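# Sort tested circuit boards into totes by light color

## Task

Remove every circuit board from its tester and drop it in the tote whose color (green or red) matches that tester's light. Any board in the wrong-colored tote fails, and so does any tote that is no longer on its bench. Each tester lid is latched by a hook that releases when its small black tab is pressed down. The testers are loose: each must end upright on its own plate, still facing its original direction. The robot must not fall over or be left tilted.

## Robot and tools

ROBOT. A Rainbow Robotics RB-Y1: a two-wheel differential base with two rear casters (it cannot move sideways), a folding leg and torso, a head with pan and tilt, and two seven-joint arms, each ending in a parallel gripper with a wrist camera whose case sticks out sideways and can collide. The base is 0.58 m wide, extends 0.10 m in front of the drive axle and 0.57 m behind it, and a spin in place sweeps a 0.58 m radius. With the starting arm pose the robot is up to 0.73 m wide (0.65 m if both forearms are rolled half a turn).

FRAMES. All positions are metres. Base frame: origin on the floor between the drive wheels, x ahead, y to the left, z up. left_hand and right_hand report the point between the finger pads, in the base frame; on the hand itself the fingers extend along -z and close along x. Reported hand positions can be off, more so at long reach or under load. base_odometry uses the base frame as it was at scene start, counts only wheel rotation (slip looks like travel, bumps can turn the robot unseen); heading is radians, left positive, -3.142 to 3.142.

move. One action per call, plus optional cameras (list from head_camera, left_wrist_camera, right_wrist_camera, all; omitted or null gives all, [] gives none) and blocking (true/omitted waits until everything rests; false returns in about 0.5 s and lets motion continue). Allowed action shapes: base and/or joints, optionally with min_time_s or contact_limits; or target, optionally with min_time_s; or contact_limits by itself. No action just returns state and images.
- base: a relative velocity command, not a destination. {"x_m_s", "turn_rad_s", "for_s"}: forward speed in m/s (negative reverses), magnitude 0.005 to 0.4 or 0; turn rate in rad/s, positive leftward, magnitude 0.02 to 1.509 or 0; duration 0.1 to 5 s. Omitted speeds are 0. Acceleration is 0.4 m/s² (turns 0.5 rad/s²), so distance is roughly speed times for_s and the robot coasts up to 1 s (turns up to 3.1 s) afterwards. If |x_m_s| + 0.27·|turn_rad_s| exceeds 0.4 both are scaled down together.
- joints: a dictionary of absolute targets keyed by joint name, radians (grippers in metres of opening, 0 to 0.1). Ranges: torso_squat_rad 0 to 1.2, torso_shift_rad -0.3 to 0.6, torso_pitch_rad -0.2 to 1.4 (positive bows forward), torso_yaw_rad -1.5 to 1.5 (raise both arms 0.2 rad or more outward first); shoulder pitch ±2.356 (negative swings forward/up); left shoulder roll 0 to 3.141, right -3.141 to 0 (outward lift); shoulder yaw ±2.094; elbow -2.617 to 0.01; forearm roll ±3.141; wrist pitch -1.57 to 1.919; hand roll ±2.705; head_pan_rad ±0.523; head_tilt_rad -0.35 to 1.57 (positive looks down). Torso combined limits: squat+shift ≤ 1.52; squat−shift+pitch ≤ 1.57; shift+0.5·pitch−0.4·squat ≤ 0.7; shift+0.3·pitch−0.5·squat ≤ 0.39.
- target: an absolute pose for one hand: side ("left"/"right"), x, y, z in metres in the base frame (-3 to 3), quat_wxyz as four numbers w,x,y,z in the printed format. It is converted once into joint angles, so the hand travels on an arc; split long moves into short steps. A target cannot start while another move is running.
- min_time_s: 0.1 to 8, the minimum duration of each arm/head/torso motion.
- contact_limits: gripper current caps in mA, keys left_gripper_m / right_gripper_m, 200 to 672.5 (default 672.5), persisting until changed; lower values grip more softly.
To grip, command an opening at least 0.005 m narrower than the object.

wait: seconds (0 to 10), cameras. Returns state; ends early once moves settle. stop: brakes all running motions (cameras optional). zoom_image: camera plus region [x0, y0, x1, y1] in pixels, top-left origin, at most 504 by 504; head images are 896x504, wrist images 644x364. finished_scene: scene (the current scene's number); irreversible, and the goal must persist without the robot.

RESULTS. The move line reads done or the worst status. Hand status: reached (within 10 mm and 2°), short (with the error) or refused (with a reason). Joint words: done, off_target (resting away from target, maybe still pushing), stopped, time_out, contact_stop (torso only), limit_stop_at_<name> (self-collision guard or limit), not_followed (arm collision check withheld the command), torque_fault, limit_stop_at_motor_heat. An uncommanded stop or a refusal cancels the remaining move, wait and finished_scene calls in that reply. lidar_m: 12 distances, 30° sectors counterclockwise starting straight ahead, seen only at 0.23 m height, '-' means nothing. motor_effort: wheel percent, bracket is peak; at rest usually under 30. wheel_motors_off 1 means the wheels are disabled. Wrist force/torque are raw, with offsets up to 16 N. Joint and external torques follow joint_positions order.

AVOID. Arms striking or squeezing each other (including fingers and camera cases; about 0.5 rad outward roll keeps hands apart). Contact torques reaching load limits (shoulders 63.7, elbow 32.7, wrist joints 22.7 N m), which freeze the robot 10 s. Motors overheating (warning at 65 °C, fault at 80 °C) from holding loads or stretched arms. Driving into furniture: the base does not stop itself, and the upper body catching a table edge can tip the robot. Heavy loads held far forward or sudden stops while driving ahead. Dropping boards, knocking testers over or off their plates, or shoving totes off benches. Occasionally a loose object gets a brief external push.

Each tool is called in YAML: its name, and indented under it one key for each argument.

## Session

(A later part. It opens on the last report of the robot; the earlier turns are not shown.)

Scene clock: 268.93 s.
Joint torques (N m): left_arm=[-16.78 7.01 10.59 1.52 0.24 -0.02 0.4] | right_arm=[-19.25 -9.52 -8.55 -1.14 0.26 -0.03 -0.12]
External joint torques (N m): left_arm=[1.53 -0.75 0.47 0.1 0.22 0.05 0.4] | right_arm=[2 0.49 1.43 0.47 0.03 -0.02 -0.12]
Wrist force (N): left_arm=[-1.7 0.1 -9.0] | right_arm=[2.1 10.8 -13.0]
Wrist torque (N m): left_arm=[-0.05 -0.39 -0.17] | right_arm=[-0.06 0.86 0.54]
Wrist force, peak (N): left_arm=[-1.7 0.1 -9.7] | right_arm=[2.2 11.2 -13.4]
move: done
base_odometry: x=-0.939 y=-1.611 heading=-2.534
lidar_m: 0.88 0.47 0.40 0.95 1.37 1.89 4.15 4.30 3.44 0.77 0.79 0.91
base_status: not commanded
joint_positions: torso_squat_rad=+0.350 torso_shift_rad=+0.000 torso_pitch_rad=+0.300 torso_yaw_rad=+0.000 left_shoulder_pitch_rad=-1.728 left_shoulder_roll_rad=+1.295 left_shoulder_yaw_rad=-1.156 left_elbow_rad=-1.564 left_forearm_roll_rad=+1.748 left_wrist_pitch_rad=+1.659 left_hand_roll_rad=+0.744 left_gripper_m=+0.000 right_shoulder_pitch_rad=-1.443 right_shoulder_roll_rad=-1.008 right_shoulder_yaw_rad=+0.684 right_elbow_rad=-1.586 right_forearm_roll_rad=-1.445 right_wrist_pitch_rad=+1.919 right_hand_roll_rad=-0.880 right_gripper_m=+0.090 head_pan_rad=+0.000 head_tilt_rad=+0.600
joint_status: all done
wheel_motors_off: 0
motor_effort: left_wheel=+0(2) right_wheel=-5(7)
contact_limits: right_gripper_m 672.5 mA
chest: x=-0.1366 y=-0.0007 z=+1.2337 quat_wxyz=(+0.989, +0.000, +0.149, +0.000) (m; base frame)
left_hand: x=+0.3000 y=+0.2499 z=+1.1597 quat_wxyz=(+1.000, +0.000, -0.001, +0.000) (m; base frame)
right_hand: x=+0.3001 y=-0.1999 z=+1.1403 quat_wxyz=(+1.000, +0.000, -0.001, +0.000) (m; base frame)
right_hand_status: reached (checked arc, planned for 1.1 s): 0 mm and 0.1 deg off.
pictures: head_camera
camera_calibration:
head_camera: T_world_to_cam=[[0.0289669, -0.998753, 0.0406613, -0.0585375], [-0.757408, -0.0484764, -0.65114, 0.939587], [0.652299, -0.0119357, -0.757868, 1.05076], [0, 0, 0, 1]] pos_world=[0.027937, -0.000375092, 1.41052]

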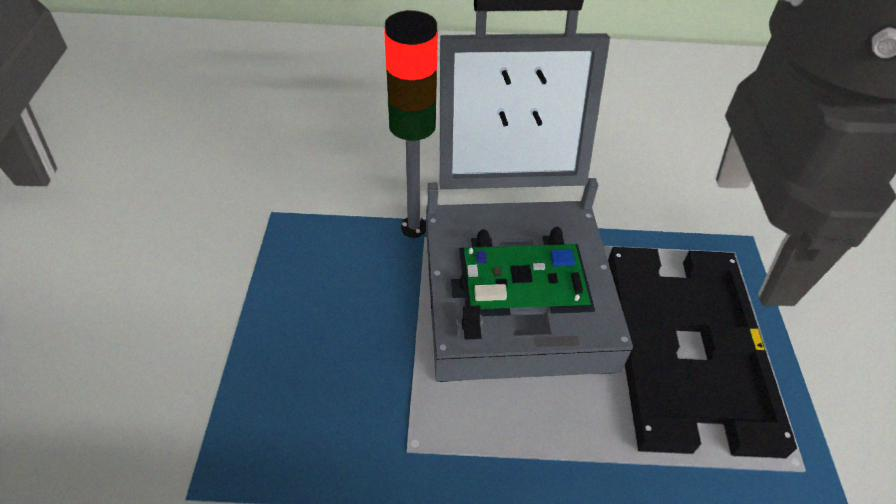

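move:
  target: {"side":"right","x":0.38,"y":-0.1,"z":1.08,"quat_wxyz":[1,0,0,0.03]}
  cameras: []

move:
  target: {"side":"right","x":0.405,"y":-0.081,"z":1.01,"quat_wxyz":[1,0,0,0.03]}
  cameras: ["head_camera","right_wrist_camera"]

zoom_image:
  camera: "head_camera"
  region: [400, 180, 660, 400]

Scene clock: 280.87 s.
Joint torques (N m): left_arm=[-16.82 6.84 10.86 1.54 0.33 -0.09 0.45] | right_arm=[-24.28 -8.85 -6.11 -2.1 0.16 0.06 -0.08]
External joint torques (N m): left_arm=[1.49 -0.91 0.74 0.11 0.31 -0.02 0.45] | right_arm=[1.93 0.01 1.16 1.15 -0.1 0.1 -0.08]
Wrist force (N): left_arm=[-1.6 0.1 -9.1] | right_arm=[2.2 10.9 -13.0]
Wrist torque (N m): left_arm=[-0.04 -0.39 -0.17] | right_arm=[-0.08 0.83 0.51]
Wrist force, peak (N): left_arm=[-1.9 0.3 -9.7] | right_arm=[2.2 11.5 -13.8]
move: done
base_odometry: x=-0.939 y=-1.611 heading=-2.534
lidar_m: 0.87 0.47 0.41 0.95 1.37 1.90 4.15 4.29 3.44 0.77 0.79 0.91
base_status: not commanded
joint_positions: torso_squat_rad=+0.350 torso_shift_rad=+0.000 torso_pitch_rad=+0.300 torso_yaw_rad=+0.000 left_shoulder_pitch_rad=-1.728 left_shoulder_roll_rad=+1.295 left_shoulder_yaw_rad=-1.156 left_elbow_rad=-1.564 left_forearm_roll_rad=+1.748 left_wrist_pitch_rad=+1.659 left_hand_roll_rad=+0.744 left_gripper_m=+0.000 right_shoulder_pitch_rad=-1.645 right_shoulder_roll_rad=-0.557 right_shoulder_yaw_rad=+0.844 right_elbow_rad=-0.916 right_forearm_roll_rad=-1.227 right_wrist_pitch_rad=+1.735 right_hand_roll_rad=-0.627 right_gripper_m=+0.090 head_pan_rad=+0.000 head_tilt_rad=+0.600
joint_status: all done
wheel_motors_off: 0
motor_effort: left_wheel=+1(2) right_wheel=-6(8)
contact_limits: right_gripper_m 672.5 mA
chest: x=-0.1367 y=-0.0007 z=+1.2337 quat_wxyz=(+0.989, +0.000, +0.149, +0.000) (m; base frame)
left_hand: x=+0.3000 y=+0.2499 z=+1.1597 quat_wxyz=(+1.000, +0.000, -0.001, +0.000) (m; base frame)
right_hand: x=+0.3791 y=-0.1000 z=+1.0803 quat_wxyz=(+1.000, +0.001, -0.004, +0.030) (m; base frame)
right_hand_status: reached (checked arc, planned for 1.0 s): 1 mm and 0.5 deg off.
pictures: none
No camera images: "cameras" was empty.

Scene clock: 282.50 s.
Joint torques (N m): left_arm=[-17.13 6.96 10.57 1.59 0.19 -0.06 0.49] | right_arm=[-25.65 -8.07 -1.29 -2.26 0.36 0.07 -0.21]
External joint torques (N m): left_arm=[1.18 -0.79 0.45 0.17 0.16 0.01 0.49] | right_arm=[1.46 0.65 0.98 1.15 0.09 0.16 -0.22]
Wrist force (N): left_arm=[-1.3 0.1 -9.1] | right_arm=[2.0 10.8 -13.1]
Wrist torque (N m): left_arm=[-0.06 -0.34 -0.19] | right_arm=[-0.03 0.81 0.52]
Wrist force, peak (N): left_arm=[-1.7 0.3 -9.6] | right_arm=[1.6 12.3 -13.8]
move: done
base_odometry: x=-0.939 y=-1.611 heading=-2.534
lidar_m: 0.87 0.48 0.40 0.94 1.37 1.88 4.15 4.30 3.44 0.77 0.79 0.91
base_status: not commanded
joint_positions: torso_squat_rad=+0.350 torso_shift_rad=+0.000 torso_pitch_rad=+0.300 torso_yaw_rad=+0.000 left_shoulder_pitch_rad=-1.728 left_shoulder_roll_rad=+1.295 left_shoulder_yaw_rad=-1.156 left_elbow_rad=-1.564 left_forearm_roll_rad=+1.748 left_wrist_pitch_rad=+1.659 left_hand_roll_rad=+0.744 left_gripper_m=+0.000 right_shoulder_pitch_rad=-1.732 right_shoulder_roll_rad=-0.258 right_shoulder_yaw_rad=+0.881 right_elbow_rad=-0.267 right_forearm_roll_rad=-1.168 right_wrist_pitch_rad=+1.472 right_hand_roll_rad=-0.332 right_gripper_m=+0.090 head_pan_rad=+0.000 head_tilt_rad=+0.600
joint_status: all done
wheel_motors_off: 0
motor_effort: left_wheel=-1(2) right_wheel=-6(7)
contact_limits: right_gripper_m 672.5 mA
chest: x=-0.1367 y=-0.0007 z=+1.2337 quat_wxyz=(+0.989, +0.000, +0.149, +0.000) (m; base frame)
left_hand: x=+0.3000 y=+0.2499 z=+1.1597 quat_wxyz=(+1.000, +0.000, -0.001, +0.000) (m; base frame)
right_hand: x=+0.4046 y=-0.0810 z=+1.0102 quat_wxyz=(+0.999, +0.003, -0.011, +0.030) (m; base frame)
right_hand_status: reached (checked arc, as near as the solve gets, planned for 1.0 s): 0 mm and 1.3 deg off.
pictures: head_camera, right_wrist_camera
camera_calibration:
head_camera: T_world_to_cam=[[0.0290315, -0.998754, 0.0405851, -0.0584317], [-0.757405, -0.0484757, -0.651144, 0.939593], [0.6523, -0.0118357, -0.757869, 1.05076], [0, 0, 0, 1]] pos_world=[0.0279369, -0.00037493, 1.41052]
right_wrist_camera: T_world_to_cam=[[-0.998471, -0.0397175, -0.0384546, 0.442027], [-0.052765, 0.892209, 0.44853, -0.326232], [0.016495, 0.449873, -0.89294, 1.00348], [0, 0, 0, 1]] pos_world=[0.407585, -0.142816, 1.05937]

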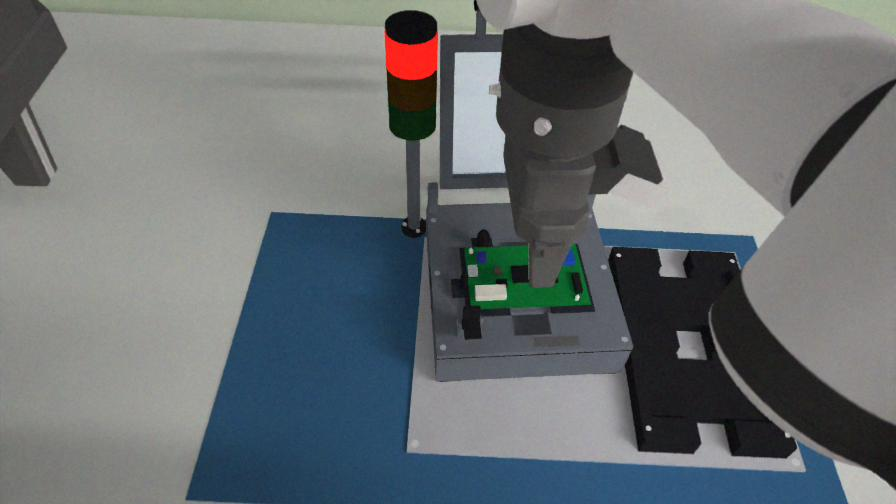

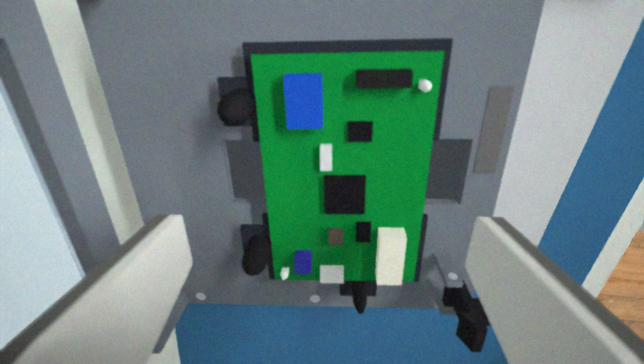

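Scaled by 1.938 from the camera's 896x504 image, which has a finer 1280x720 frame.

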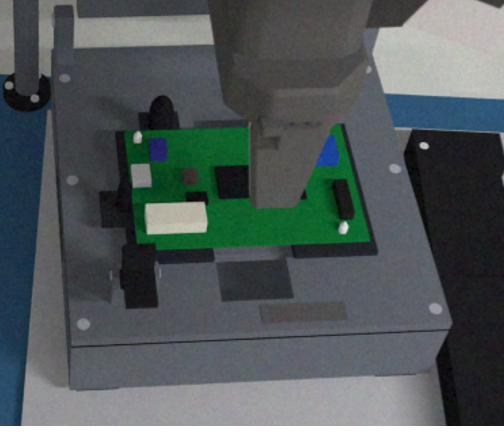

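move:
  target: {"side":"right","x":0.399,"y":-0.084,"z":0.978,"quat_wxyz":[1,0,0,0.03]}
  cameras: ["head_camera","right_wrist_camera"]

zoom_image:
  camera: "head_camera"
  region: [400, 180, 660, 400]

Scene clock: 290.27 s.
Joint torques (N m): left_arm=[-16.97 7.07 10.62 1.62 0.29 -0.04 0.5] | right_arm=[-25.79 -6.37 -1.7 -2.91 0.23 -0.11 -0.07]
External joint torques (N m): left_arm=[1.35 -0.68 0.5 0.19 0.26 0.03 0.5] | right_arm=[1.04 1.99 0.54 0.46 -0.03 -0.04 -0.07]
Wrist force (N): left_arm=[-2.0 0.2 -9.1] | right_arm=[2.0 11.0 -13.2]
Wrist torque (N m): left_arm=[-0.06 -0.44 -0.19] | right_arm=[-0.09 0.80 0.52]
Wrist force, peak (N): left_arm=[-1.7 0.2 -9.7] | right_arm=[1.3 10.4 -14.8]
move: done
base_odometry: x=-0.939 y=-1.611 heading=-2.534
lidar_m: 0.88 0.47 0.41 0.95 1.37 1.89 4.15 4.29 3.44 0.76 0.78 0.91
base_status: not commanded
joint_positions: torso_squat_rad=+0.350 torso_shift_rad=+0.000 torso_pitch_rad=+0.300 torso_yaw_rad=+0.000 left_shoulder_pitch_rad=-1.728 left_shoulder_roll_rad=+1.295 left_shoulder_yaw_rad=-1.156 left_elbow_rad=-1.564 left_forearm_roll_rad=+1.748 left_wrist_pitch_rad=+1.659 left_hand_roll_rad=+0.744 left_gripper_m=+0.000 right_shoulder_pitch_rad=-1.673 right_shoulder_roll_rad=-0.243 right_shoulder_yaw_rad=+0.891 right_elbow_rad=-0.267 right_forearm_roll_rad=-1.158 right_wrist_pitch_rad=+1.419 right_hand_roll_rad=-0.331 right_gripper_m=+0.090 head_pan_rad=+0.000 head_tilt_rad=+0.600
joint_status: all done
wheel_motors_off: 0
motor_effort: left_wheel=+2(2) right_wheel=-5(8)
contact_limits: right_gripper_m 672.5 mA
chest: x=-0.1366 y=-0.0007 z=+1.2337 quat_wxyz=(+0.989, +0.000, +0.149, +0.000) (m; base frame)
left_hand: x=+0.3000 y=+0.2499 z=+1.1597 quat_wxyz=(+1.000, +0.000, -0.001, +0.000) (m; base frame)
right_hand: x=+0.3987 y=-0.0843 z=+0.9782 quat_wxyz=(+1.000, +0.002, -0.008, +0.030) (m; base frame)
right_hand_status: reached (checked arc, planned for 0.3 s): 0 mm and 0.9 deg off.
pictures: head_camera, right_wrist_camera
camera_calibration:
head_camera: T_world_to_cam=[[0.0289607, -0.998759, 0.0405162, -0.0583328], [-0.7575, -0.0483754, -0.65104, 0.939449], [0.652192, -0.0118364, -0.757961, 1.05089], [0, 0, 0, 1]] pos_world=[0.0279372, -0.000375296, 1.41052]
right_wrist_camera: T_world_to_cam=[[-0.998699, -0.0392641, -0.0325231, 0.429123], [-0.0496731, 0.893082, 0.447143, -0.309178], [0.0114892, 0.448177, -0.893871, 0.979294], [0, 0, 0, 1]] pos_world=[0.401956, -0.145926, 1.02757]

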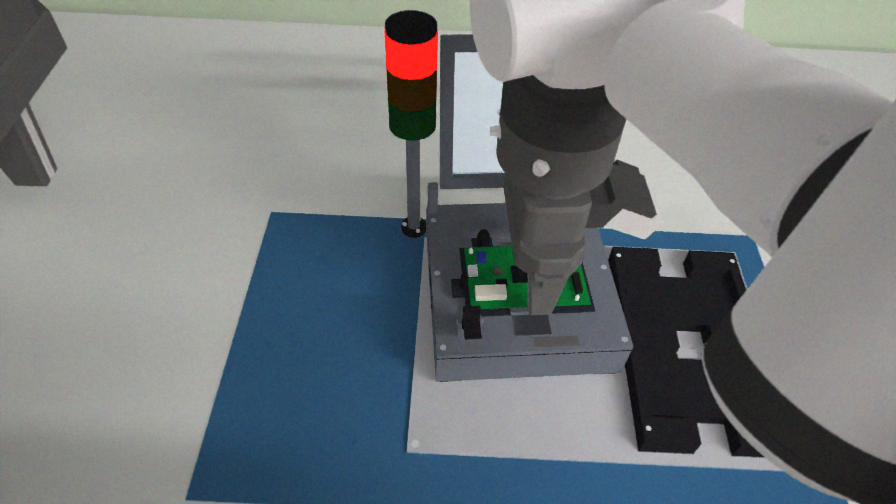

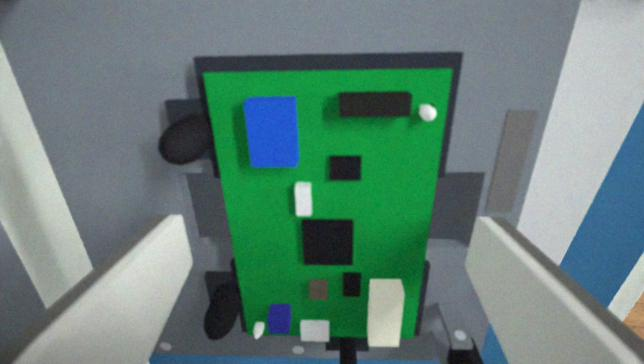

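Scaled by 1.938 from the camera's 896x504 image, which has a finer 1280x720 frame.

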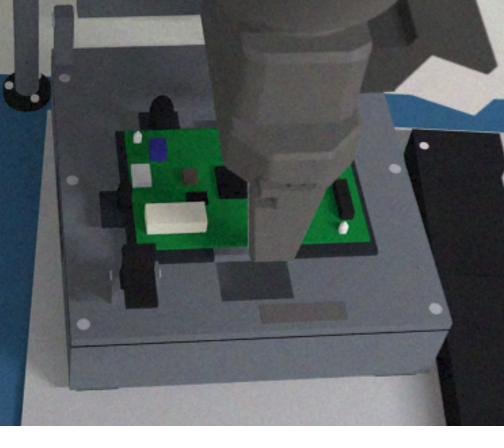

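move:
  target: {"side":"right","x":0.399,"y":-0.079,"z":0.966,"quat_wxyz":[1,0,0,0.03]}
  cameras: ["head_camera","right_wrist_camera"]

zoom_image:
  camera: "head_camera"
  region: [400, 180, 660, 400]

Scene clock: 296.07 s.
Joint torques (N m): left_arm=[-17.06 6.81 10.65 1.51 0.23 -0.15 0.42] | right_arm=[-24.53 -7.33 -1.41 -2.74 0.24 -0.17 -0.11]
External joint torques (N m): left_arm=[1.25 -0.94 0.52 0.08 0.21 -0.08 0.42] | right_arm=[2.17 0.83 0.82 0.63 -0.03 -0.06 -0.11]
Wrist force (N): left_arm=[-1.5 0.1 -9.4] | right_arm=[2.2 11.0 -13.1]
Wrist torque (N m): left_arm=[-0.06 -0.36 -0.17] | right_arm=[-0.10 0.83 0.52]
Wrist force, peak (N): left_arm=[-1.8 0.0 -9.6] | right_arm=[1.9 11.7 -14.5]
move: done
base_odometry: x=-0.939 y=-1.611 heading=-2.534
lidar_m: 0.87 0.47 0.41 0.95 1.37 1.89 4.14 4.30 3.44 0.75 0.80 0.91
base_status: not commanded
joint_positions: torso_squat_rad=+0.350 torso_shift_rad=+0.000 torso_pitch_rad=+0.300 torso_yaw_rad=+0.000 left_shoulder_pitch_rad=-1.728 left_shoulder_roll_rad=+1.295 left_shoulder_yaw_rad=-1.156 left_elbow_rad=-1.564 left_forearm_roll_rad=+1.748 left_wrist_pitch_rad=+1.659 left_hand_roll_rad=+0.744 left_gripper_m=+0.000 right_shoulder_pitch_rad=-1.654 right_shoulder_roll_rad=-0.228 right_shoulder_yaw_rad=+0.895 right_elbow_rad=-0.267 right_forearm_roll_rad=-1.151 right_wrist_pitch_rad=+1.380 right_hand_roll_rad=-0.340 right_gripper_m=+0.090 head_pan_rad=+0.000 head_tilt_rad=+0.600
joint_status: all done
wheel_motors_off: 0
motor_effort: left_wheel=+1(2) right_wheel=-4(7)
contact_limits: right_gripper_m 672.5 mA
chest: x=-0.1366 y=-0.0007 z=+1.2337 quat_wxyz=(+0.989, +0.000, +0.149, +0.000) (m; base frame)
left_hand: x=+0.3000 y=+0.2499 z=+1.1597 quat_wxyz=(+1.000, +0.000, -0.001, +0.000) (m; base frame)
right_hand: x=+0.3986 y=-0.0791 z=+0.9663 quat_wxyz=(+0.999, +0.004, -0.016, +0.030) (m; base frame)
right_hand_status: reached (checked arc, as near as the solve gets, planned for 0.2 s): 1 mm and 1.8 deg off.
pictures: head_camera, right_wrist_camera
camera_calibration:
head_camera: T_world_to_cam=[[0.028958, -0.998759, 0.0405184, -0.0583359], [-0.757458, -0.0483756, -0.651089, 0.939517], [0.652241, -0.0118367, -0.757919, 1.05083], [0, 0, 0, 1]] pos_world=[0.0279371, -0.000375296, 1.41052]
right_wrist_camera: T_world_to_cam=[[-0.998056, -0.0393809, -0.0483004, 0.443845], [-0.0569518, 0.891047, 0.450324, -0.308765], [0.0253038, 0.452199, -0.891558, 0.958883], [0, 0, 0, 1]] pos_world=[0.401134, -0.141003, 1.01538]

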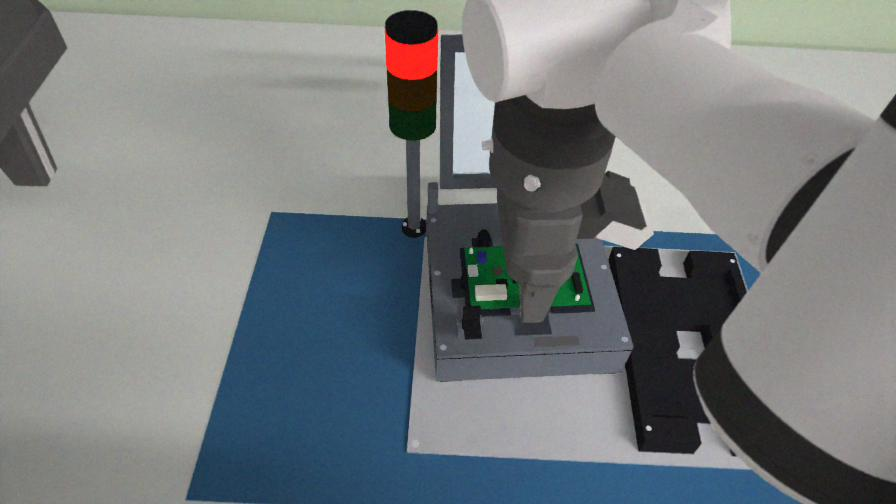

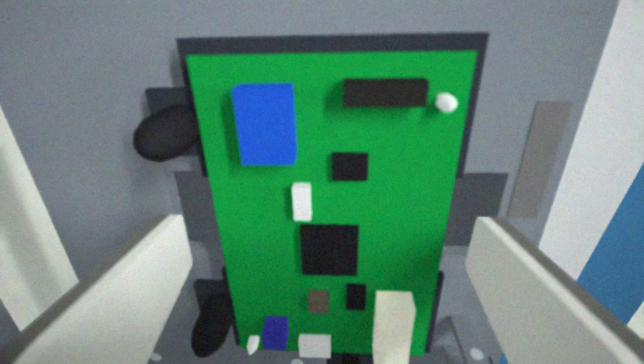

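Scaled by 1.938 from the camera's 896x504 image, which has a finer 1280x720 frame.

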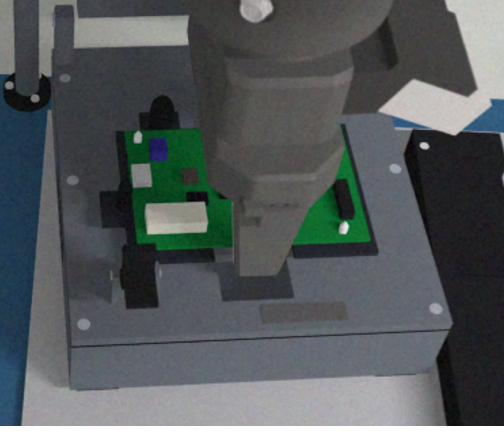

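move:
  target: {"side":"right","x":0.3965,"y":-0.079,"z":0.955,"quat_wxyz":[1,0,0,0.03]}
  cameras: ["right_wrist_camera"]

move:
  target: {"side":"right","x":0.3965,"y":-0.079,"z":0.947,"quat_wxyz":[1,0,0,0.03]}
  cameras: ["right_wrist_camera","head_camera"]

Scene clock: 305.60 s.
Joint torques (N m): left_arm=[-17.13 7.13 10.57 1.49 0.23 -0.05 0.46] | right_arm=[-24.44 -6.76 -1.19 -2.81 0.15 -0.1 -0.23]
External joint torques (N m): left_arm=[1.18 -0.62 0.45 0.06 0.21 0.02 0.46] | right_arm=[2.13 1.25 1.03 0.56 -0.12 0.01 -0.23]
Wrist force (N): left_arm=[-1.8 0.1 -9.3] | right_arm=[2.0 11.4 -12.7]
Wrist torque (N m): left_arm=[-0.05 -0.39 -0.18] | right_arm=[-0.14 0.83 0.51]
Wrist force, peak (N): left_arm=[-1.8 0.1 -9.6] | right_arm=[1.7 11.5 -14.3]
move: done
base_odometry: x=-0.939 y=-1.611 heading=-2.534
lidar_m: 0.87 0.47 0.40 0.95 1.38 1.90 4.14 4.30 3.44 0.76 0.79 0.91
base_status: not commanded
joint_positions: torso_squat_rad=+0.350 torso_shift_rad=+0.000 torso_pitch_rad=+0.300 torso_yaw_rad=+0.000 left_shoulder_pitch_rad=-1.728 left_shoulder_roll_rad=+1.295 left_shoulder_yaw_rad=-1.156 left_elbow_rad=-1.564 left_forearm_roll_rad=+1.748 left_wrist_pitch_rad=+1.659 left_hand_roll_rad=+0.744 left_gripper_m=+0.000 right_shoulder_pitch_rad=-1.634 right_shoulder_roll_rad=-0.221 right_shoulder_yaw_rad=+0.899 right_elbow_rad=-0.267 right_forearm_roll_rad=-1.147 right_wrist_pitch_rad=+1.359 right_hand_roll_rad=-0.342 right_gripper_m=+0.090 head_pan_rad=+0.000 head_tilt_rad=+0.600
joint_status: all done
wheel_motors_off: 0
motor_effort: left_wheel=+1(1) right_wheel=-5(7)
contact_limits: right_gripper_m 672.5 mA
chest: x=-0.1367 y=-0.0007 z=+1.2337 quat_wxyz=(+0.989, +0.000, +0.149, +0.000) (m; base frame)
left_hand: x=+0.3000 y=+0.2499 z=+1.1597 quat_wxyz=(+1.000, +0.000, -0.001, +0.000) (m; base frame)
right_hand: x=+0.3961 y=-0.0792 z=+0.9554 quat_wxyz=(+0.999, +0.004, -0.016, +0.030) (m; base frame)
right_hand_status: reached (checked arc, as near as the solve gets, planned for 0.2 s): 1 mm and 1.9 deg off.
pictures: right_wrist_camera
camera_calibration:
right_wrist_camera: T_world_to_cam=[[-0.99804, -0.0392865, -0.0487047, 0.441235], [-0.0570521, 0.891013, 0.450378, -0.30393], [0.0257028, 0.452274, -0.891508, 0.949075], [0, 0, 0, 1]] pos_world=[0.398636, -0.141102, 1.00448]

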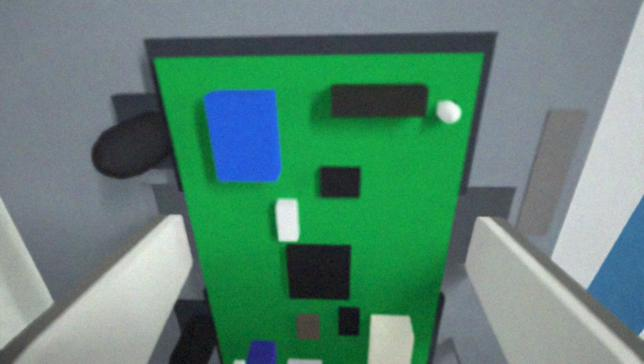

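Scene clock: 306.13 s.
Joint torques (N m): left_arm=[-17.01 6.95 10.7 1.58 0.22 -0.08 0.49] | right_arm=[-24.15 -6.89 -1.63 -2.87 0.07 -0.23 -0.3]
External joint torques (N m): left_arm=[1.3 -0.81 0.57 0.16 0.2 -0.01 0.49] | right_arm=[2.33 1 0.58 0.49 -0.2 -0.11 -0.3]
Wrist force (N): left_arm=[-1.6 0.0 -9.3] | right_arm=[2.0 11.1 -13.1]
Wrist torque (N m): left_arm=[-0.04 -0.40 -0.18] | right_arm=[-0.10 0.80 0.51]
Wrist force, peak (N): left_arm=[-2.0 0.2 -9.6] | right_arm=[0.9 11.4 -14.7]
move: short
base_odometry: x=-0.939 y=-1.611 heading=-2.534
lidar_m: 0.88 0.48 0.41 0.95 1.37 1.90 4.15 4.30 3.45 0.76 0.80 0.90
base_status: not commanded
joint_positions: torso_squat_rad=+0.350 torso_shift_rad=+0.000 torso_pitch_rad=+0.300 torso_yaw_rad=+0.000 left_shoulder_pitch_rad=-1.728 left_shoulder_roll_rad=+1.295 left_shoulder_yaw_rad=-1.156 left_elbow_rad=-1.564 left_forearm_roll_rad=+1.748 left_wrist_pitch_rad=+1.659 left_hand_roll_rad=+0.744 left_gripper_m=+0.000 right_shoulder_pitch_rad=-1.619 right_shoulder_roll_rad=-0.217 right_shoulder_yaw_rad=+0.902 right_elbow_rad=-0.267 right_forearm_roll_rad=-1.142 right_wrist_pitch_rad=+1.336 right_hand_roll_rad=-0.343 right_gripper_m=+0.090 head_pan_rad=+0.000 head_tilt_rad=+0.600
joint_status: all done
wheel_motors_off: 0
motor_effort: left_wheel=+1(3) right_wheel=-6(8)
contact_limits: right_gripper_m 672.5 mA
chest: x=-0.1366 y=-0.0008 z=+1.2337 quat_wxyz=(+0.989, +0.000, +0.149, +0.000) (m; base frame)
left_hand: x=+0.3000 y=+0.2499 z=+1.1597 quat_wxyz=(+1.000, +0.000, -0.001, +0.000) (m; base frame)
right_hand: x=+0.3961 y=-0.0791 z=+0.9474 quat_wxyz=(+0.999, +0.005, -0.020, +0.030) (m; base frame)
right_hand_status: short (checked arc, as near as the solve gets, planned for 0.1 s): 1 mm and 2.4 deg off. The place is met; only the turn is off.
pictures: head_camera, right_wrist_camera
camera_calibration:
head_camera: T_world_to_cam=[[0.0289553, -0.998759, 0.0405206, -0.0583389], [-0.757408, -0.0483759, -0.651147, 0.939598], [0.652299, -0.0118365, -0.757869, 1.05076], [0, 0, 0, 1]] pos_world=[0.027937, -0.000375295, 1.41052]
right_wrist_camera: T_world_to_cam=[[-0.997601, -0.0392425, -0.0570233, 0.448493], [-0.0608438, 0.889942, 0.451997, -0.300443], [0.0330099, 0.454383, -0.890195, 0.937904], [0, 0, 0, 1]] pos_world=[0.398177, -0.141191, 0.996291]

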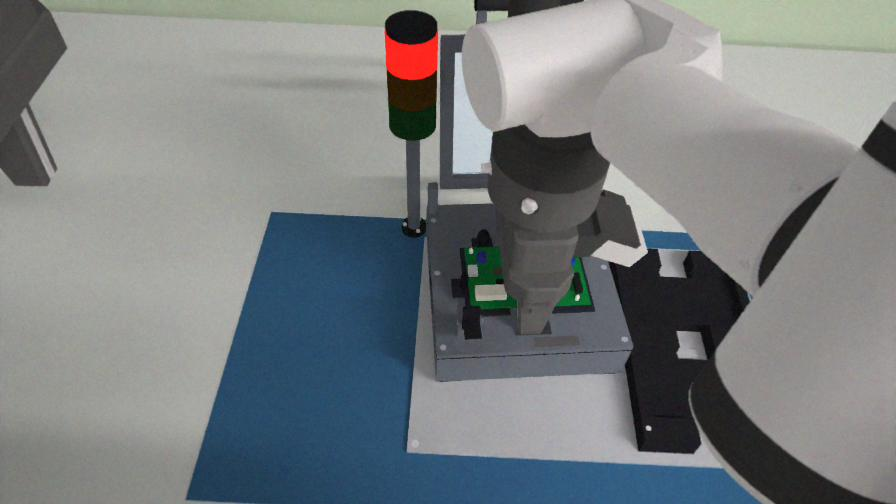

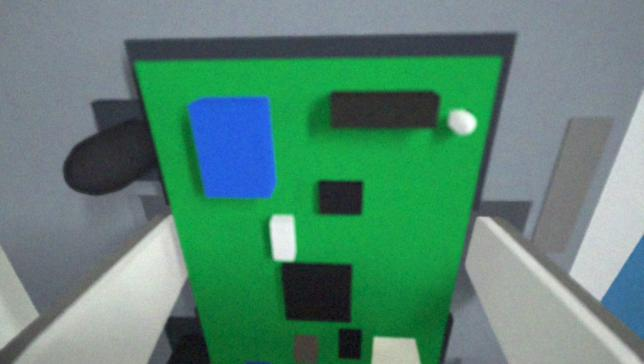

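move:
  joints: {"right_gripper_m":0.05}
  cameras: ["right_wrist_camera"]

move:
  target: {"side":"right","x":0.396,"y":-0.079,"z":0.96,"quat_wxyz":[1,0,0,0.03]}
  min_time_s: 1
  cameras: ["head_camera","right_wrist_camera"]

Scene clock: 315.77 s.
Joint torques (N m): left_arm=[-17.03 6.93 10.7 1.48 0.24 -0.06 0.43] | right_arm=[-21.39 -5.59 -1.21 -2.37 -0.79 2.91 -0.22]
External joint torques (N m): left_arm=[1.29 -0.83 0.58 0.05 0.22 0.01 0.43] | right_arm=[5.1 2.31 1 0.99 -1.06 3.04 -0.22]
Wrist force (N): left_arm=[-1.7 0.0 -9.2] | right_arm=[15.9 10.9 -15.5]
Wrist torque (N m): left_arm=[-0.05 -0.39 -0.19] | right_arm=[-0.10 0.67 0.58]
Wrist force, peak (N): left_arm=[-1.6 0.2 -9.6] | right_arm=[19.7 10.8 -19.0]
move: off_target
base_odometry: x=-0.939 y=-1.611 heading=-2.534
lidar_m: 0.87 0.47 0.41 0.95 1.38 1.89 4.15 4.29 3.44 0.80 0.79 0.91
base_status: not commanded
joint_positions: torso_squat_rad=+0.350 torso_shift_rad=+0.000 torso_pitch_rad=+0.300 torso_yaw_rad=+0.000 left_shoulder_pitch_rad=-1.728 left_shoulder_roll_rad=+1.295 left_shoulder_yaw_rad=-1.156 left_elbow_rad=-1.564 left_forearm_roll_rad=+1.748 left_wrist_pitch_rad=+1.659 left_hand_roll_rad=+0.744 left_gripper_m=+0.000 right_shoulder_pitch_rad=-1.620 right_shoulder_roll_rad=-0.217 right_shoulder_yaw_rad=+0.902 right_elbow_rad=-0.267 right_forearm_roll_rad=-1.142 right_wrist_pitch_rad=+1.335 right_hand_roll_rad=-0.343 right_gripper_m=+0.070 head_pan_rad=+0.000 head_tilt_rad=+0.600
joint_status: right_gripper_m off_target (ended at +0.070, target +0.050)
wheel_motors_off: 0
motor_effort: left_wheel=+0(3) right_wheel=-7(9)
contact_limits: right_gripper_m 672.5 mA
chest: x=-0.1365 y=-0.0008 z=+1.2337 quat_wxyz=(+0.989, +0.000, +0.149, +0.000) (m; base frame)
left_hand: x=+0.3002 y=+0.2499 z=+1.1596 quat_wxyz=(+1.000, +0.000, -0.001, +0.000) (m; base frame)
right_hand: x=+0.3967 y=-0.0791 z=+0.9477 quat_wxyz=(+0.999, +0.005, -0.021, +0.030) (m; base frame)
pictures: right_wrist_camera
camera_calibration:
right_wrist_camera: T_world_to_cam=[[-0.997512, -0.0393996, -0.0584577, 0.450398], [-0.0616377, 0.889882, 0.452008, -0.300385], [0.0342116, 0.454487, -0.890096, 0.937636], [0, 0, 0, 1]] pos_world=[0.398684, -0.14109, 0.996692]

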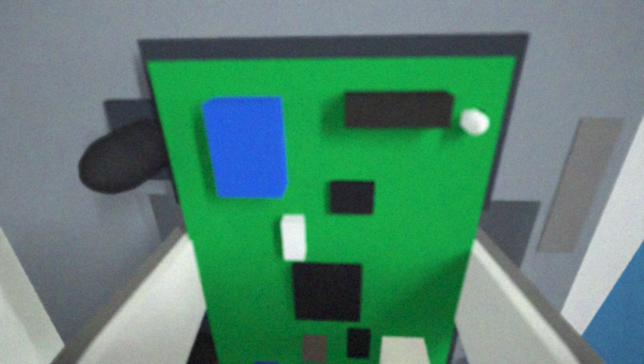

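Scene clock: 317.10 s.
Joint torques (N m): left_arm=[-16.94 7.01 10.7 1.54 0.26 -0.11 0.45] | right_arm=[-24.77 -9.3 -3.1 -2.37 -0.27 2.7 0.63]
External joint torques (N m): left_arm=[1.37 -0.75 0.58 0.11 0.23 -0.04 0.45] | right_arm=[1.84 -1.24 -0.88 1 -0.53 2.79 0.63]
Wrist force (N): left_arm=[-2.1 0.1 -9.4] | right_arm=[12.4 15.0 -19.5]
Wrist torque (N m): left_arm=[-0.06 -0.45 -0.17] | right_arm=[-0.25 0.79 0.28]
Wrist force, peak (N): left_arm=[-1.7 0.0 -9.6] | right_arm=[17.6 12.1 -22.7]
move: done
base_odometry: x=-0.939 y=-1.611 heading=-2.534
lidar_m: 0.87 0.47 0.41 0.95 1.36 1.89 4.14 4.30 3.43 0.79 0.80 0.92
base_status: not commanded
joint_positions: torso_squat_rad=+0.350 torso_shift_rad=+0.000 torso_pitch_rad=+0.300 torso_yaw_rad=+0.000 left_shoulder_pitch_rad=-1.728 left_shoulder_roll_rad=+1.295 left_shoulder_yaw_rad=-1.156 left_elbow_rad=-1.564 left_forearm_roll_rad=+1.748 left_wrist_pitch_rad=+1.659 left_hand_roll_rad=+0.744 left_gripper_m=+0.000 right_shoulder_pitch_rad=-1.644 right_shoulder_roll_rad=-0.223 right_shoulder_yaw_rad=+0.898 right_elbow_rad=-0.267 right_forearm_roll_rad=-1.149 right_wrist_pitch_rad=+1.376 right_hand_roll_rad=-0.342 right_gripper_m=+0.070 head_pan_rad=+0.000 head_tilt_rad=+0.600
joint_status: all done
wheel_motors_off: 0
motor_effort: left_wheel=-1(2) right_wheel=-6(9)
contact_limits: right_gripper_m 672.5 mA
chest: x=-0.1364 y=-0.0008 z=+1.2337 quat_wxyz=(+0.989, +0.000, +0.150, +0.000) (m; base frame)
left_hand: x=+0.3002 y=+0.2499 z=+1.1596 quat_wxyz=(+1.000, +0.000, -0.001, +0.000) (m; base frame)
right_hand: x=+0.3957 y=-0.0788 z=+0.9601 quat_wxyz=(+0.999, +0.003, -0.012, +0.030) (m; base frame)
right_hand_status: reached (checked arc, as near as the solve gets, planned for 1.0 s): 0 mm and 1.4 deg off.
pictures: head_camera, right_wrist_camera
camera_calibration:
head_camera: T_world_to_cam=[[0.0290449, -0.998754, 0.040574, -0.058421], [-0.757638, -0.0484745, -0.650872, 0.939378], [0.652028, -0.0118359, -0.758102, 1.05083], [0, 0, 0, 1]] pos_world=[0.0282373, -0.000374935, 1.41042]
right_wrist_camera: T_world_to_cam=[[-0.998333, -0.0400384, -0.0415611, 0.434252], [-0.0544578, 0.89194, 0.448862, -0.3059], [0.0190983, 0.450377, -0.892634, 0.956629], [0, 0, 0, 1]] pos_world=[0.3986, -0.140613, 1.00927]

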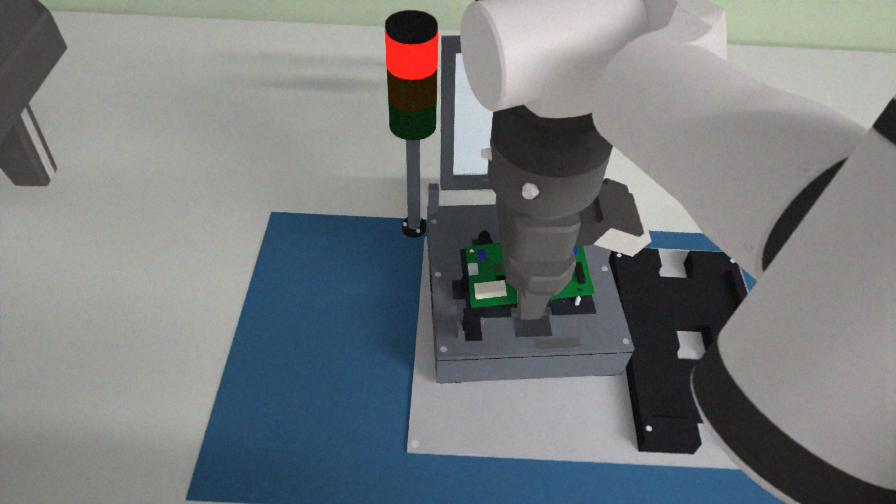

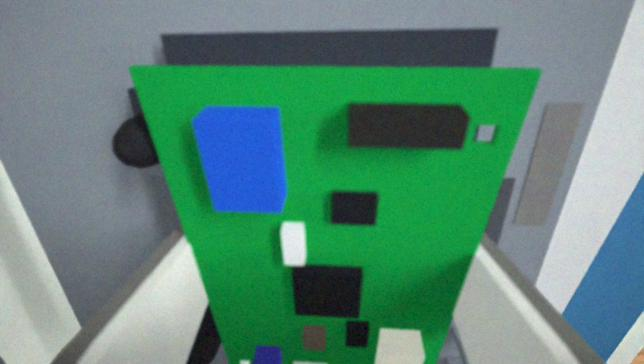

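move:
  target: {"side":"right","x":0.394,"y":-0.079,"z":0.99,"quat_wxyz":[1,0,0,0.03]}
  min_time_s: 1
  cameras: []

move:
  target: {"side":"right","x":0.385,"y":-0.09,"z":1.06,"quat_wxyz":[1,0,0,0.03]}
  min_time_s: 1
  cameras: []

move:
  target: {"side":"right","x":0.3,"y":-0.25,"z":1.16,"quat_wxyz":[1,0,0,0]}
  min_time_s: 2
  cameras: ["head_camera","right_wrist_camera"]

Scene clock: 324.80 s.
Joint torques (N m): left_arm=[-16.96 7.12 10.86 1.57 0.24 -0.06 0.37] | right_arm=[-27.48 -14.82 -2.77 -1.26 0.93 2.42 -0.89]
External joint torques (N m): left_arm=[1.35 -0.64 0.74 0.15 0.22 0.01 0.37] | right_arm=[-0.63 -6.41 -0.39 2.13 0.67 2.45 -0.89]
Wrist force (N): left_arm=[-1.8 0.3 -9.2] | right_arm=[9.6 19.6 -23.7]
Wrist torque (N m): left_arm=[-0.09 -0.41 -0.19] | right_arm=[-0.13 0.84 1.20]
Wrist force, peak (N): left_arm=[-1.8 0.1 -9.6] | right_arm=[9.7 20.0 -25.2]
move: done
base_odometry: x=-0.939 y=-1.611 heading=-2.534
lidar_m: 0.88 0.48 0.40 0.96 1.37 1.90 4.15 4.29 3.44 0.79 0.79 0.91
base_status: not commanded
joint_positions: torso_squat_rad=+0.350 torso_shift_rad=+0.000 torso_pitch_rad=+0.300 torso_yaw_rad=+0.000 left_shoulder_pitch_rad=-1.728 left_shoulder_roll_rad=+1.295 left_shoulder_yaw_rad=-1.156 left_elbow_rad=-1.564 left_forearm_roll_rad=+1.748 left_wrist_pitch_rad=+1.659 left_hand_roll_rad=+0.744 left_gripper_m=+0.000 right_shoulder_pitch_rad=-1.693 right_shoulder_roll_rad=-0.243 right_shoulder_yaw_rad=+0.888 right_elbow_rad=-0.283 right_forearm_roll_rad=-1.163 right_wrist_pitch_rad=+1.465 right_hand_roll_rad=-0.349 right_gripper_m=+0.070 head_pan_rad=+0.000 head_tilt_rad=+0.600
joint_status: all done
wheel_motors_off: 0
motor_effort: left_wheel=+1(2) right_wheel=-7(9)
contact_limits: right_gripper_m 672.5 mA
chest: x=-0.1364 y=-0.0007 z=+1.2337 quat_wxyz=(+0.989, +0.000, +0.150, +0.000) (m; base frame)
left_hand: x=+0.3002 y=+0.2500 z=+1.1595 quat_wxyz=(+1.000, +0.000, -0.001, +0.000) (m; base frame)
right_hand: x=+0.3939 y=-0.0778 z=+0.9895 quat_wxyz=(+1.000, +0.000, +0.003, +0.031) (m; base frame)
right_hand_status: reached (checked arc, planned for 1.0 s): 1 mm and 0.4 deg off.
pictures: none
No camera images: "cameras" was empty.

Scene clock: 326.30 s.
Joint torques (N m): left_arm=[-16.97 7.16 10.72 1.54 0.18 -0.08 0.47] | right_arm=[-23.03 -7.74 -6.92 -3.17 -0.28 -0.15 -0.11]
External joint torques (N m): left_arm=[1.34 -0.6 0.6 0.11 0.16 -0.01 0.47] | right_arm=[3.63 1.03 -0.82 0.33 -0.53 -0.15 -0.11]
Wrist force (N): left_arm=[-1.7 0.0 -9.2] | right_arm=[2.5 10.9 -13.4]
Wrist torque (N m): left_arm=[-0.05 -0.39 -0.18] | right_arm=[-0.05 0.85 0.52]
Wrist force, peak (N): left_arm=[-1.6 -0.1 -9.6] | right_arm=[12.2 22.7 -25.9]
move: done
base_odometry: x=-0.939 y=-1.611 heading=-2.534
lidar_m: 0.88 0.47 0.40 0.96 1.36 1.89 4.15 4.30 3.44 0.77 0.78 0.91
base_status: not commanded
joint_positions: torso_squat_rad=+0.350 torso_shift_rad=+0.000 torso_pitch_rad=+0.300 torso_yaw_rad=+0.000 left_shoulder_pitch_rad=-1.728 left_shoulder_roll_rad=+1.295 left_shoulder_yaw_rad=-1.156 left_elbow_rad=-1.564 left_forearm_roll_rad=+1.748 left_wrist_pitch_rad=+1.659 left_hand_roll_rad=+0.744 left_gripper_m=+0.000 right_shoulder_pitch_rad=-1.665 right_shoulder_roll_rad=-0.468 right_shoulder_yaw_rad=+0.851 right_elbow_rad=-0.751 right_forearm_roll_rad=-1.196 right_wrist_pitch_rad=+1.697 right_hand_roll_rad=-0.557 right_gripper_m=+0.070 head_pan_rad=+0.000 head_tilt_rad=+0.600
joint_status: all done
wheel_motors_off: 0
motor_effort: left_wheel=+2(2) right_wheel=-8(9)
contact_limits: right_gripper_m 672.5 mA
chest: x=-0.1366 y=-0.0007 z=+1.2337 quat_wxyz=(+0.989, +0.000, +0.149, +0.000) (m; base frame)
left_hand: x=+0.3000 y=+0.2499 z=+1.1597 quat_wxyz=(+1.000, +0.000, -0.001, +0.000) (m; base frame)
right_hand: x=+0.3841 y=-0.0903 z=+1.0607 quat_wxyz=(+1.000, -0.002, +0.007, +0.031) (m; base frame)
right_hand_status: reached (checked arc, planned for 1.0 s): 1 mm and 0.8 deg off.
pictures: none
No camera images: "cameras" was empty.

Scene clock: 328.63 s.
Joint torques (N m): left_arm=[-16.91 6.81 10.57 1.53 0.27 -0.09 0.44] | right_arm=[-17.45 -10.27 -10.91 -0.67 -0.19 0.09 -0.21]
External joint torques (N m): left_arm=[1.41 -0.94 0.45 0.1 0.25 -0.02 0.44] | right_arm=[2.71 0.15 -0.62 -0.27 -0.44 0.11 -0.21]
Wrist force (N): left_arm=[-1.5 0.1 -9.4] | right_arm=[2.1 10.8 -13.4]
Wrist torque (N m): left_arm=[-0.06 -0.37 -0.18] | right_arm=[-0.05 0.84 0.54]
Wrist force, peak (N): left_arm=[-1.8 0.1 -9.6] | right_arm=[2.0 11.2 -13.9]
move: done
base_odometry: x=-0.939 y=-1.611 heading=-2.534
lidar_m: 0.87 0.47 0.41 0.95 1.37 1.90 4.15 4.30 3.44 0.77 0.79 0.91
base_status: not commanded
joint_positions: torso_squat_rad=+0.350 torso_shift_rad=+0.000 torso_pitch_rad=+0.300 torso_yaw_rad=+0.000 left_shoulder_pitch_rad=-1.728 left_shoulder_roll_rad=+1.295 left_shoulder_yaw_rad=-1.156 left_elbow_rad=-1.564 left_forearm_roll_rad=+1.748 left_wrist_pitch_rad=+1.659 left_hand_roll_rad=+0.744 left_gripper_m=+0.000 right_shoulder_pitch_rad=-1.506 right_shoulder_roll_rad=-1.191 right_shoulder_yaw_rad=+0.794 right_elbow_rad=-1.560 right_forearm_roll_rad=-1.576 right_wrist_pitch_rad=+1.849 right_hand_roll_rad=-0.763 right_gripper_m=+0.070 head_pan_rad=+0.000 head_tilt_rad=+0.600
joint_status: all done
wheel_motors_off: 0
motor_effort: left_wheel=+0(3) right_wheel=-6(10)
contact_limits: right_gripper_m 672.5 mA
chest: x=-0.1366 y=-0.0007 z=+1.2337 quat_wxyz=(+0.989, +0.000, +0.149, +0.000) (m; base frame)
left_hand: x=+0.3000 y=+0.2499 z=+1.1597 quat_wxyz=(+1.000, +0.000, -0.001, +0.000) (m; base frame)
right_hand: x=+0.3001 y=-0.2498 z=+1.1602 quat_wxyz=(+1.000, -0.001, +0.001, +0.000) (m; base frame)
right_hand_status: reached (checked arc, planned for 2.0 s): 0 mm and 0.1 deg off.
pictures: head_camera, right_wrist_camera
camera_calibration:
head_camera: T_world_to_cam=[[0.0289722, -0.998753, 0.0406569, -0.0585313], [-0.7575, -0.0484759, -0.651033, 0.939439], [0.652192, -0.0119357, -0.75796, 1.05089], [0, 0, 0, 1]] pos_world=[0.0279372, -0.000375094, 1.41052]
right_wrist_camera: T_world_to_cam=[[-0.999678, 0.0197005, -0.0159857, 0.325935], [0.0105782, 0.896378, 0.443164, -0.260181], [0.0230598, 0.442853, -0.896298, 1.21526], [0, 0, 0, 1]] pos_world=[0.300558, -0.311383, 1.20975]

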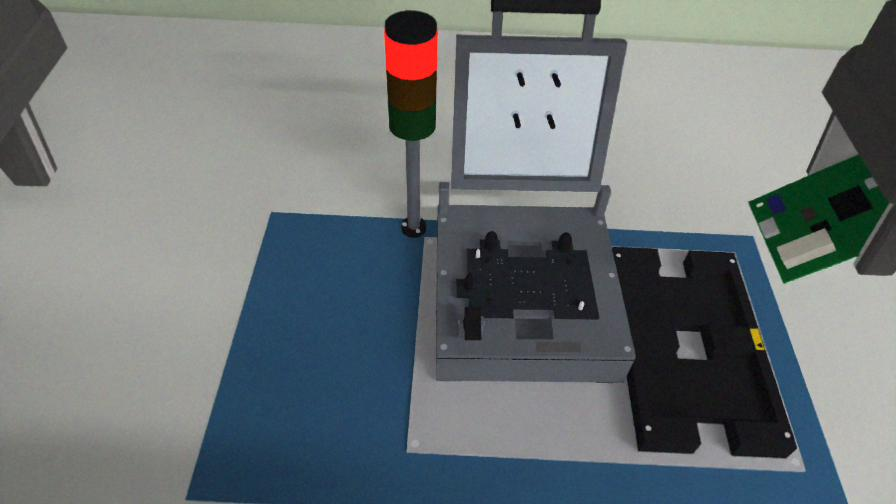

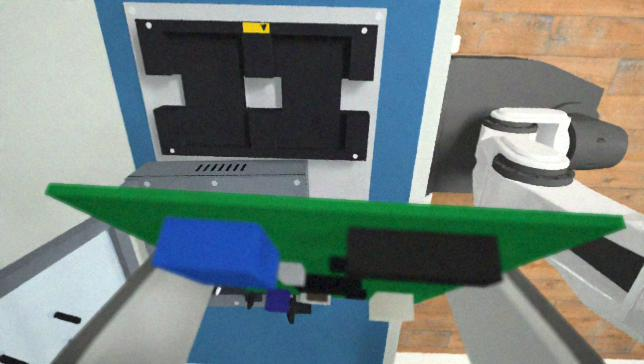

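move:
  base: {"x_m_s":-0.3,"for_s":2}
  cameras: []

move:
  base: {"turn_rad_s":0.8,"for_s":3.93}
  cameras: []

move:
  base: {"x_m_s":0.35,"for_s":5}
  joints: {"head_tilt_rad":0.35}
  cameras: ["head_camera"]

Scene clock: 343.53 s.
Joint torques (N m): left_arm=[-16.91 6.92 10.84 1.61 0.17 -0.04 0.5] | right_arm=[-17.91 -9.93 -10.48 -0.26 -0.19 0 -0.32]
External joint torques (N m): left_arm=[1.4 -0.84 0.72 0.18 0.15 0.03 0.5] | right_arm=[2.25 0.48 -0.2 0.14 -0.43 0.01 -0.32]
Wrist force (N): left_arm=[-1.8 -0.1 -9.2] | right_arm=[2.3 11.0 -13.5]
Wrist torque (N m): left_arm=[-0.04 -0.40 -0.19] | right_arm=[-0.08 0.85 0.53]
Wrist force, peak (N): left_arm=[-1.8 0.1 -9.6] | right_arm=[2.2 11.1 -13.9]
move: done
base_odometry: x=-0.446 y=-1.269 heading=-2.534
lidar_m: 1.32 0.90 1.19 1.31 1.37 1.91 3.55 3.72 3.43 2.96 1.36 1.08
base_status: done (sent for 2 of 2 s)
joint_positions: torso_squat_rad=+0.350 torso_shift_rad=+0.000 torso_pitch_rad=+0.300 torso_yaw_rad=+0.000 left_shoulder_pitch_rad=-1.728 left_shoulder_roll_rad=+1.295 left_shoulder_yaw_rad=-1.156 left_elbow_rad=-1.564 left_forearm_roll_rad=+1.748 left_wrist_pitch_rad=+1.659 left_hand_roll_rad=+0.744 left_gripper_m=+0.000 right_shoulder_pitch_rad=-1.506 right_shoulder_roll_rad=-1.191 right_shoulder_yaw_rad=+0.794 right_elbow_rad=-1.560 right_forearm_roll_rad=-1.576 right_wrist_pitch_rad=+1.849 right_hand_roll_rad=-0.763 right_gripper_m=+0.070 head_pan_rad=+0.000 head_tilt_rad=+0.600
joint_status: not commanded
wheel_motors_off: 0
motor_effort: left_wheel=+0(25) right_wheel=+6(30)
contact_limits: right_gripper_m 672.5 mA
chest: x=-0.1367 y=-0.0007 z=+1.2337 quat_wxyz=(+0.989, +0.000, +0.149, +0.000) (m; base frame)
left_hand: x=+0.3000 y=+0.2499 z=+1.1598 quat_wxyz=(+1.000, +0.000, -0.001, +0.000) (m; base frame)
right_hand: x=+0.3000 y=-0.2499 z=+1.1603 quat_wxyz=(+1.000, +0.000, +0.000, +0.000) (m; base frame)
pictures: none
No camera images: "cameras" was empty.

Scene clock: 349.37 s.
Joint torques (N m): left_arm=[-16.9 6.82 10.4 1.59 0.19 -0.08 0.45] | right_arm=[-17.78 -10.01 -10.46 -0.4 -0.1 0.04 -0.27]
External joint torques (N m): left_arm=[1.41 -0.93 0.28 0.16 0.17 -0.01 0.45] | right_arm=[2.39 0.4 -0.18 0 -0.34 0.05 -0.27]
Wrist force (N): left_arm=[-1.6 0.4 -9.2] | right_arm=[2.1 10.8 -13.9]
Wrist torque (N m): left_arm=[-0.08 -0.37 -0.19] | right_arm=[-0.05 0.80 0.54]
Wrist force, peak (N): left_arm=[-1.7 0.1 -9.6] | right_arm=[2.5 11.0 -14.0]
move: done
base_odometry: x=-0.446 y=-1.269 heading=+0.612
lidar_m: 3.55 3.69 3.40 2.97 1.35 1.08 1.37 0.93 1.22 1.35 1.38 1.91
base_status: done (sent for 3.93 of 3.93 s)
joint_positions: torso_squat_rad=+0.350 torso_shift_rad=+0.000 torso_pitch_rad=+0.300 torso_yaw_rad=+0.000 left_shoulder_pitch_rad=-1.728 left_shoulder_roll_rad=+1.295 left_shoulder_yaw_rad=-1.156 left_elbow_rad=-1.564 left_forearm_roll_rad=+1.748 left_wrist_pitch_rad=+1.659 left_hand_roll_rad=+0.744 left_gripper_m=+0.000 right_shoulder_pitch_rad=-1.506 right_shoulder_roll_rad=-1.191 right_shoulder_yaw_rad=+0.794 right_elbow_rad=-1.560 right_forearm_roll_rad=-1.576 right_wrist_pitch_rad=+1.849 right_hand_roll_rad=-0.763 right_gripper_m=+0.070 head_pan_rad=+0.000 head_tilt_rad=+0.600
joint_status: not commanded
wheel_motors_off: 0
motor_effort: left_wheel=+0(26) right_wheel=+4(26)
contact_limits: right_gripper_m 672.5 mA
chest: x=-0.1367 y=-0.0007 z=+1.2337 quat_wxyz=(+0.989, +0.000, +0.149, +0.000) (m; base frame)
left_hand: x=+0.3000 y=+0.2499 z=+1.1597 quat_wxyz=(+1.000, +0.000, -0.001, +0.000) (m; base frame)
right_hand: x=+0.3000 y=-0.2499 z=+1.1602 quat_wxyz=(+1.000, +0.000, +0.000, +0.000) (m; base frame)
pictures: none
No camera images: "cameras" was empty.

Scene clock: 355.83 s.
Joint torques (N m): left_arm=[-17.19 6.99 10.83 1.49 0.22 -0.09 0.54] | right_arm=[-17.9 -9.94 -10.16 -0.33 -0.14 0.05 -0.13]
External joint torques (N m): left_arm=[1.12 -0.77 0.71 0.07 0.2 -0.02 0.54] | right_arm=[2.26 0.48 0.13 0.07 -0.39 0.06 -0.13]
Wrist force (N): left_arm=[-2.0 0.2 -9.2] | right_arm=[2.4 10.8 -13.5]
Wrist torque (N m): left_arm=[-0.05 -0.42 -0.18] | right_arm=[-0.07 0.87 0.54]
Wrist force, peak (N): left_arm=[-2.1 -0.2 -9.6] | right_arm=[2.4 10.9 -14.1]
move: done
base_odometry: x=+0.986 y=-0.263 heading=+0.612
lidar_m: 1.79 1.86 2.87 3.27 3.40 2.64 2.60 1.92 1.42 1.36 1.40 1.92
base_status: done (sent for 5 of 5 s)
joint_positions: torso_squat_rad=+0.350 torso_shift_rad=+0.000 torso_pitch_rad=+0.300 torso_yaw_rad=+0.000 left_shoulder_pitch_rad=-1.728 left_shoulder_roll_rad=+1.295 left_shoulder_yaw_rad=-1.156 left_elbow_rad=-1.564 left_forearm_roll_rad=+1.748 left_wrist_pitch_rad=+1.659 left_hand_roll_rad=+0.744 left_gripper_m=+0.000 right_shoulder_pitch_rad=-1.506 right_shoulder_roll_rad=-1.192 right_shoulder_yaw_rad=+0.794 right_elbow_rad=-1.560 right_forearm_roll_rad=-1.576 right_wrist_pitch_rad=+1.849 right_hand_roll_rad=-0.763 right_gripper_m=+0.070 head_pan_rad=+0.000 head_tilt_rad=+0.350
joint_status: all done
wheel_motors_off: 0
motor_effort: left_wheel=+0(27) right_wheel=-2(29)
contact_limits: right_gripper_m 672.5 mA
chest: x=-0.1366 y=-0.0007 z=+1.2337 quat_wxyz=(+0.989, +0.000, +0.149, +0.000) (m; base frame)
left_hand: x=+0.3000 y=+0.2499 z=+1.1597 quat_wxyz=(+1.000, +0.000, -0.001, +0.000) (m; base frame)
right_hand: x=+0.3000 y=-0.2499 z=+1.1602 quat_wxyz=(+1.000, +0.000, +0.000, +0.000) (m; base frame)
pictures: head_camera
camera_calibration:
head_camera: T_world_to_cam=[[0.0177317, -0.99876, 0.0465152, -0.0674533], [-0.572845, -0.048278, -0.818241, 1.18707], [0.819472, -0.0121372, -0.57299, 0.797903], [0, 0, 0, 1]] pos_world=[0.0273413, -0.000376148, 1.43163]

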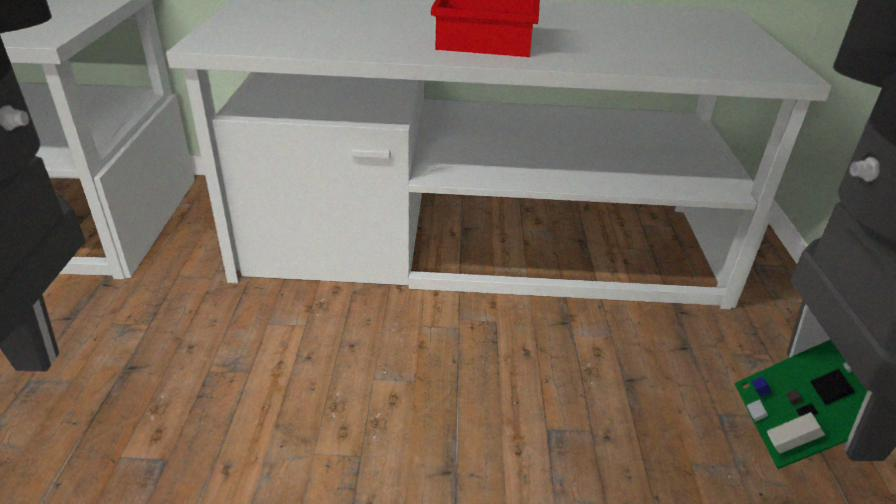

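move:
  base: {"x_m_s":0.3,"for_s":3.5}
  cameras: ["head_camera"]

Scene clock: 365.13 s.
Joint torques (N m): left_arm=[-16.93 7.09 10.48 1.58 0.28 -0.05 0.42] | right_arm=[-18.12 -10.37 -10.38 -0.24 -0.22 -0.01 -0.26]
External joint torques (N m): left_arm=[1.38 -0.67 0.36 0.16 0.26 0.02 0.42] | right_arm=[2.04 0.05 -0.1 0.16 -0.47 0 -0.26]
Wrist force (N): left_arm=[-1.7 0.0 -9.1] | right_arm=[2.3 10.7 -13.5]
Wrist torque (N m): left_arm=[-0.04 -0.39 -0.17] | right_arm=[-0.06 0.86 0.54]
Wrist force, peak (N): left_arm=[-2.0 0.2 -9.8] | right_arm=[2.9 10.9 -14.2]
move: done
base_odometry: x=+1.845 y=+0.340 heading=+0.612
lidar_m: 0.75 0.77 1.02 2.83 3.39 3.71 3.65 1.94 1.42 1.38 1.18 1.42
base_status: done (sent for 3.5 of 3.5 s)
joint_positions: torso_squat_rad=+0.350 torso_shift_rad=+0.000 torso_pitch_rad=+0.300 torso_yaw_rad=+0.000 left_shoulder_pitch_rad=-1.728 left_shoulder_roll_rad=+1.295 left_shoulder_yaw_rad=-1.156 left_elbow_rad=-1.564 left_forearm_roll_rad=+1.748 left_wrist_pitch_rad=+1.659 left_hand_roll_rad=+0.744 left_gripper_m=+0.000 right_shoulder_pitch_rad=-1.506 right_shoulder_roll_rad=-1.192 right_shoulder_yaw_rad=+0.794 right_elbow_rad=-1.560 right_forearm_roll_rad=-1.576 right_wrist_pitch_rad=+1.849 right_hand_roll_rad=-0.763 right_gripper_m=+0.070 head_pan_rad=+0.000 head_tilt_rad=+0.350
joint_status: not commanded
wheel_motors_off: 0
motor_effort: left_wheel=-1(25) right_wheel=-4(18)
contact_limits: right_gripper_m 672.5 mA
chest: x=-0.1366 y=-0.0007 z=+1.2337 quat_wxyz=(+0.989, +0.000, +0.149, +0.000) (m; base frame)
left_hand: x=+0.3001 y=+0.2499 z=+1.1597 quat_wxyz=(+1.000, +0.000, -0.001, +0.000) (m; base frame)
right_hand: x=+0.3001 y=-0.2499 z=+1.1601 quat_wxyz=(+1.000, +0.000, +0.001, +0.000) (m; base frame)
pictures: head_camera
camera_calibration:
head_camera: T_world_to_cam=[[0.0177386, -0.99876, 0.0465136, -0.0674512], [-0.572959, -0.048279, -0.818161, 1.18695], [0.819392, -0.0121373, -0.573105, 0.798068], [0, 0, 0, 1]] pos_world=[0.0273416, -0.000376145, 1.43163]

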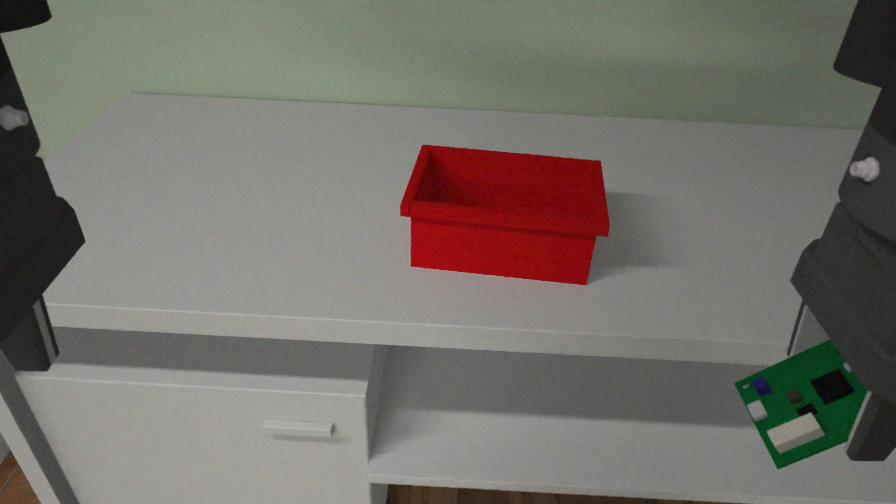

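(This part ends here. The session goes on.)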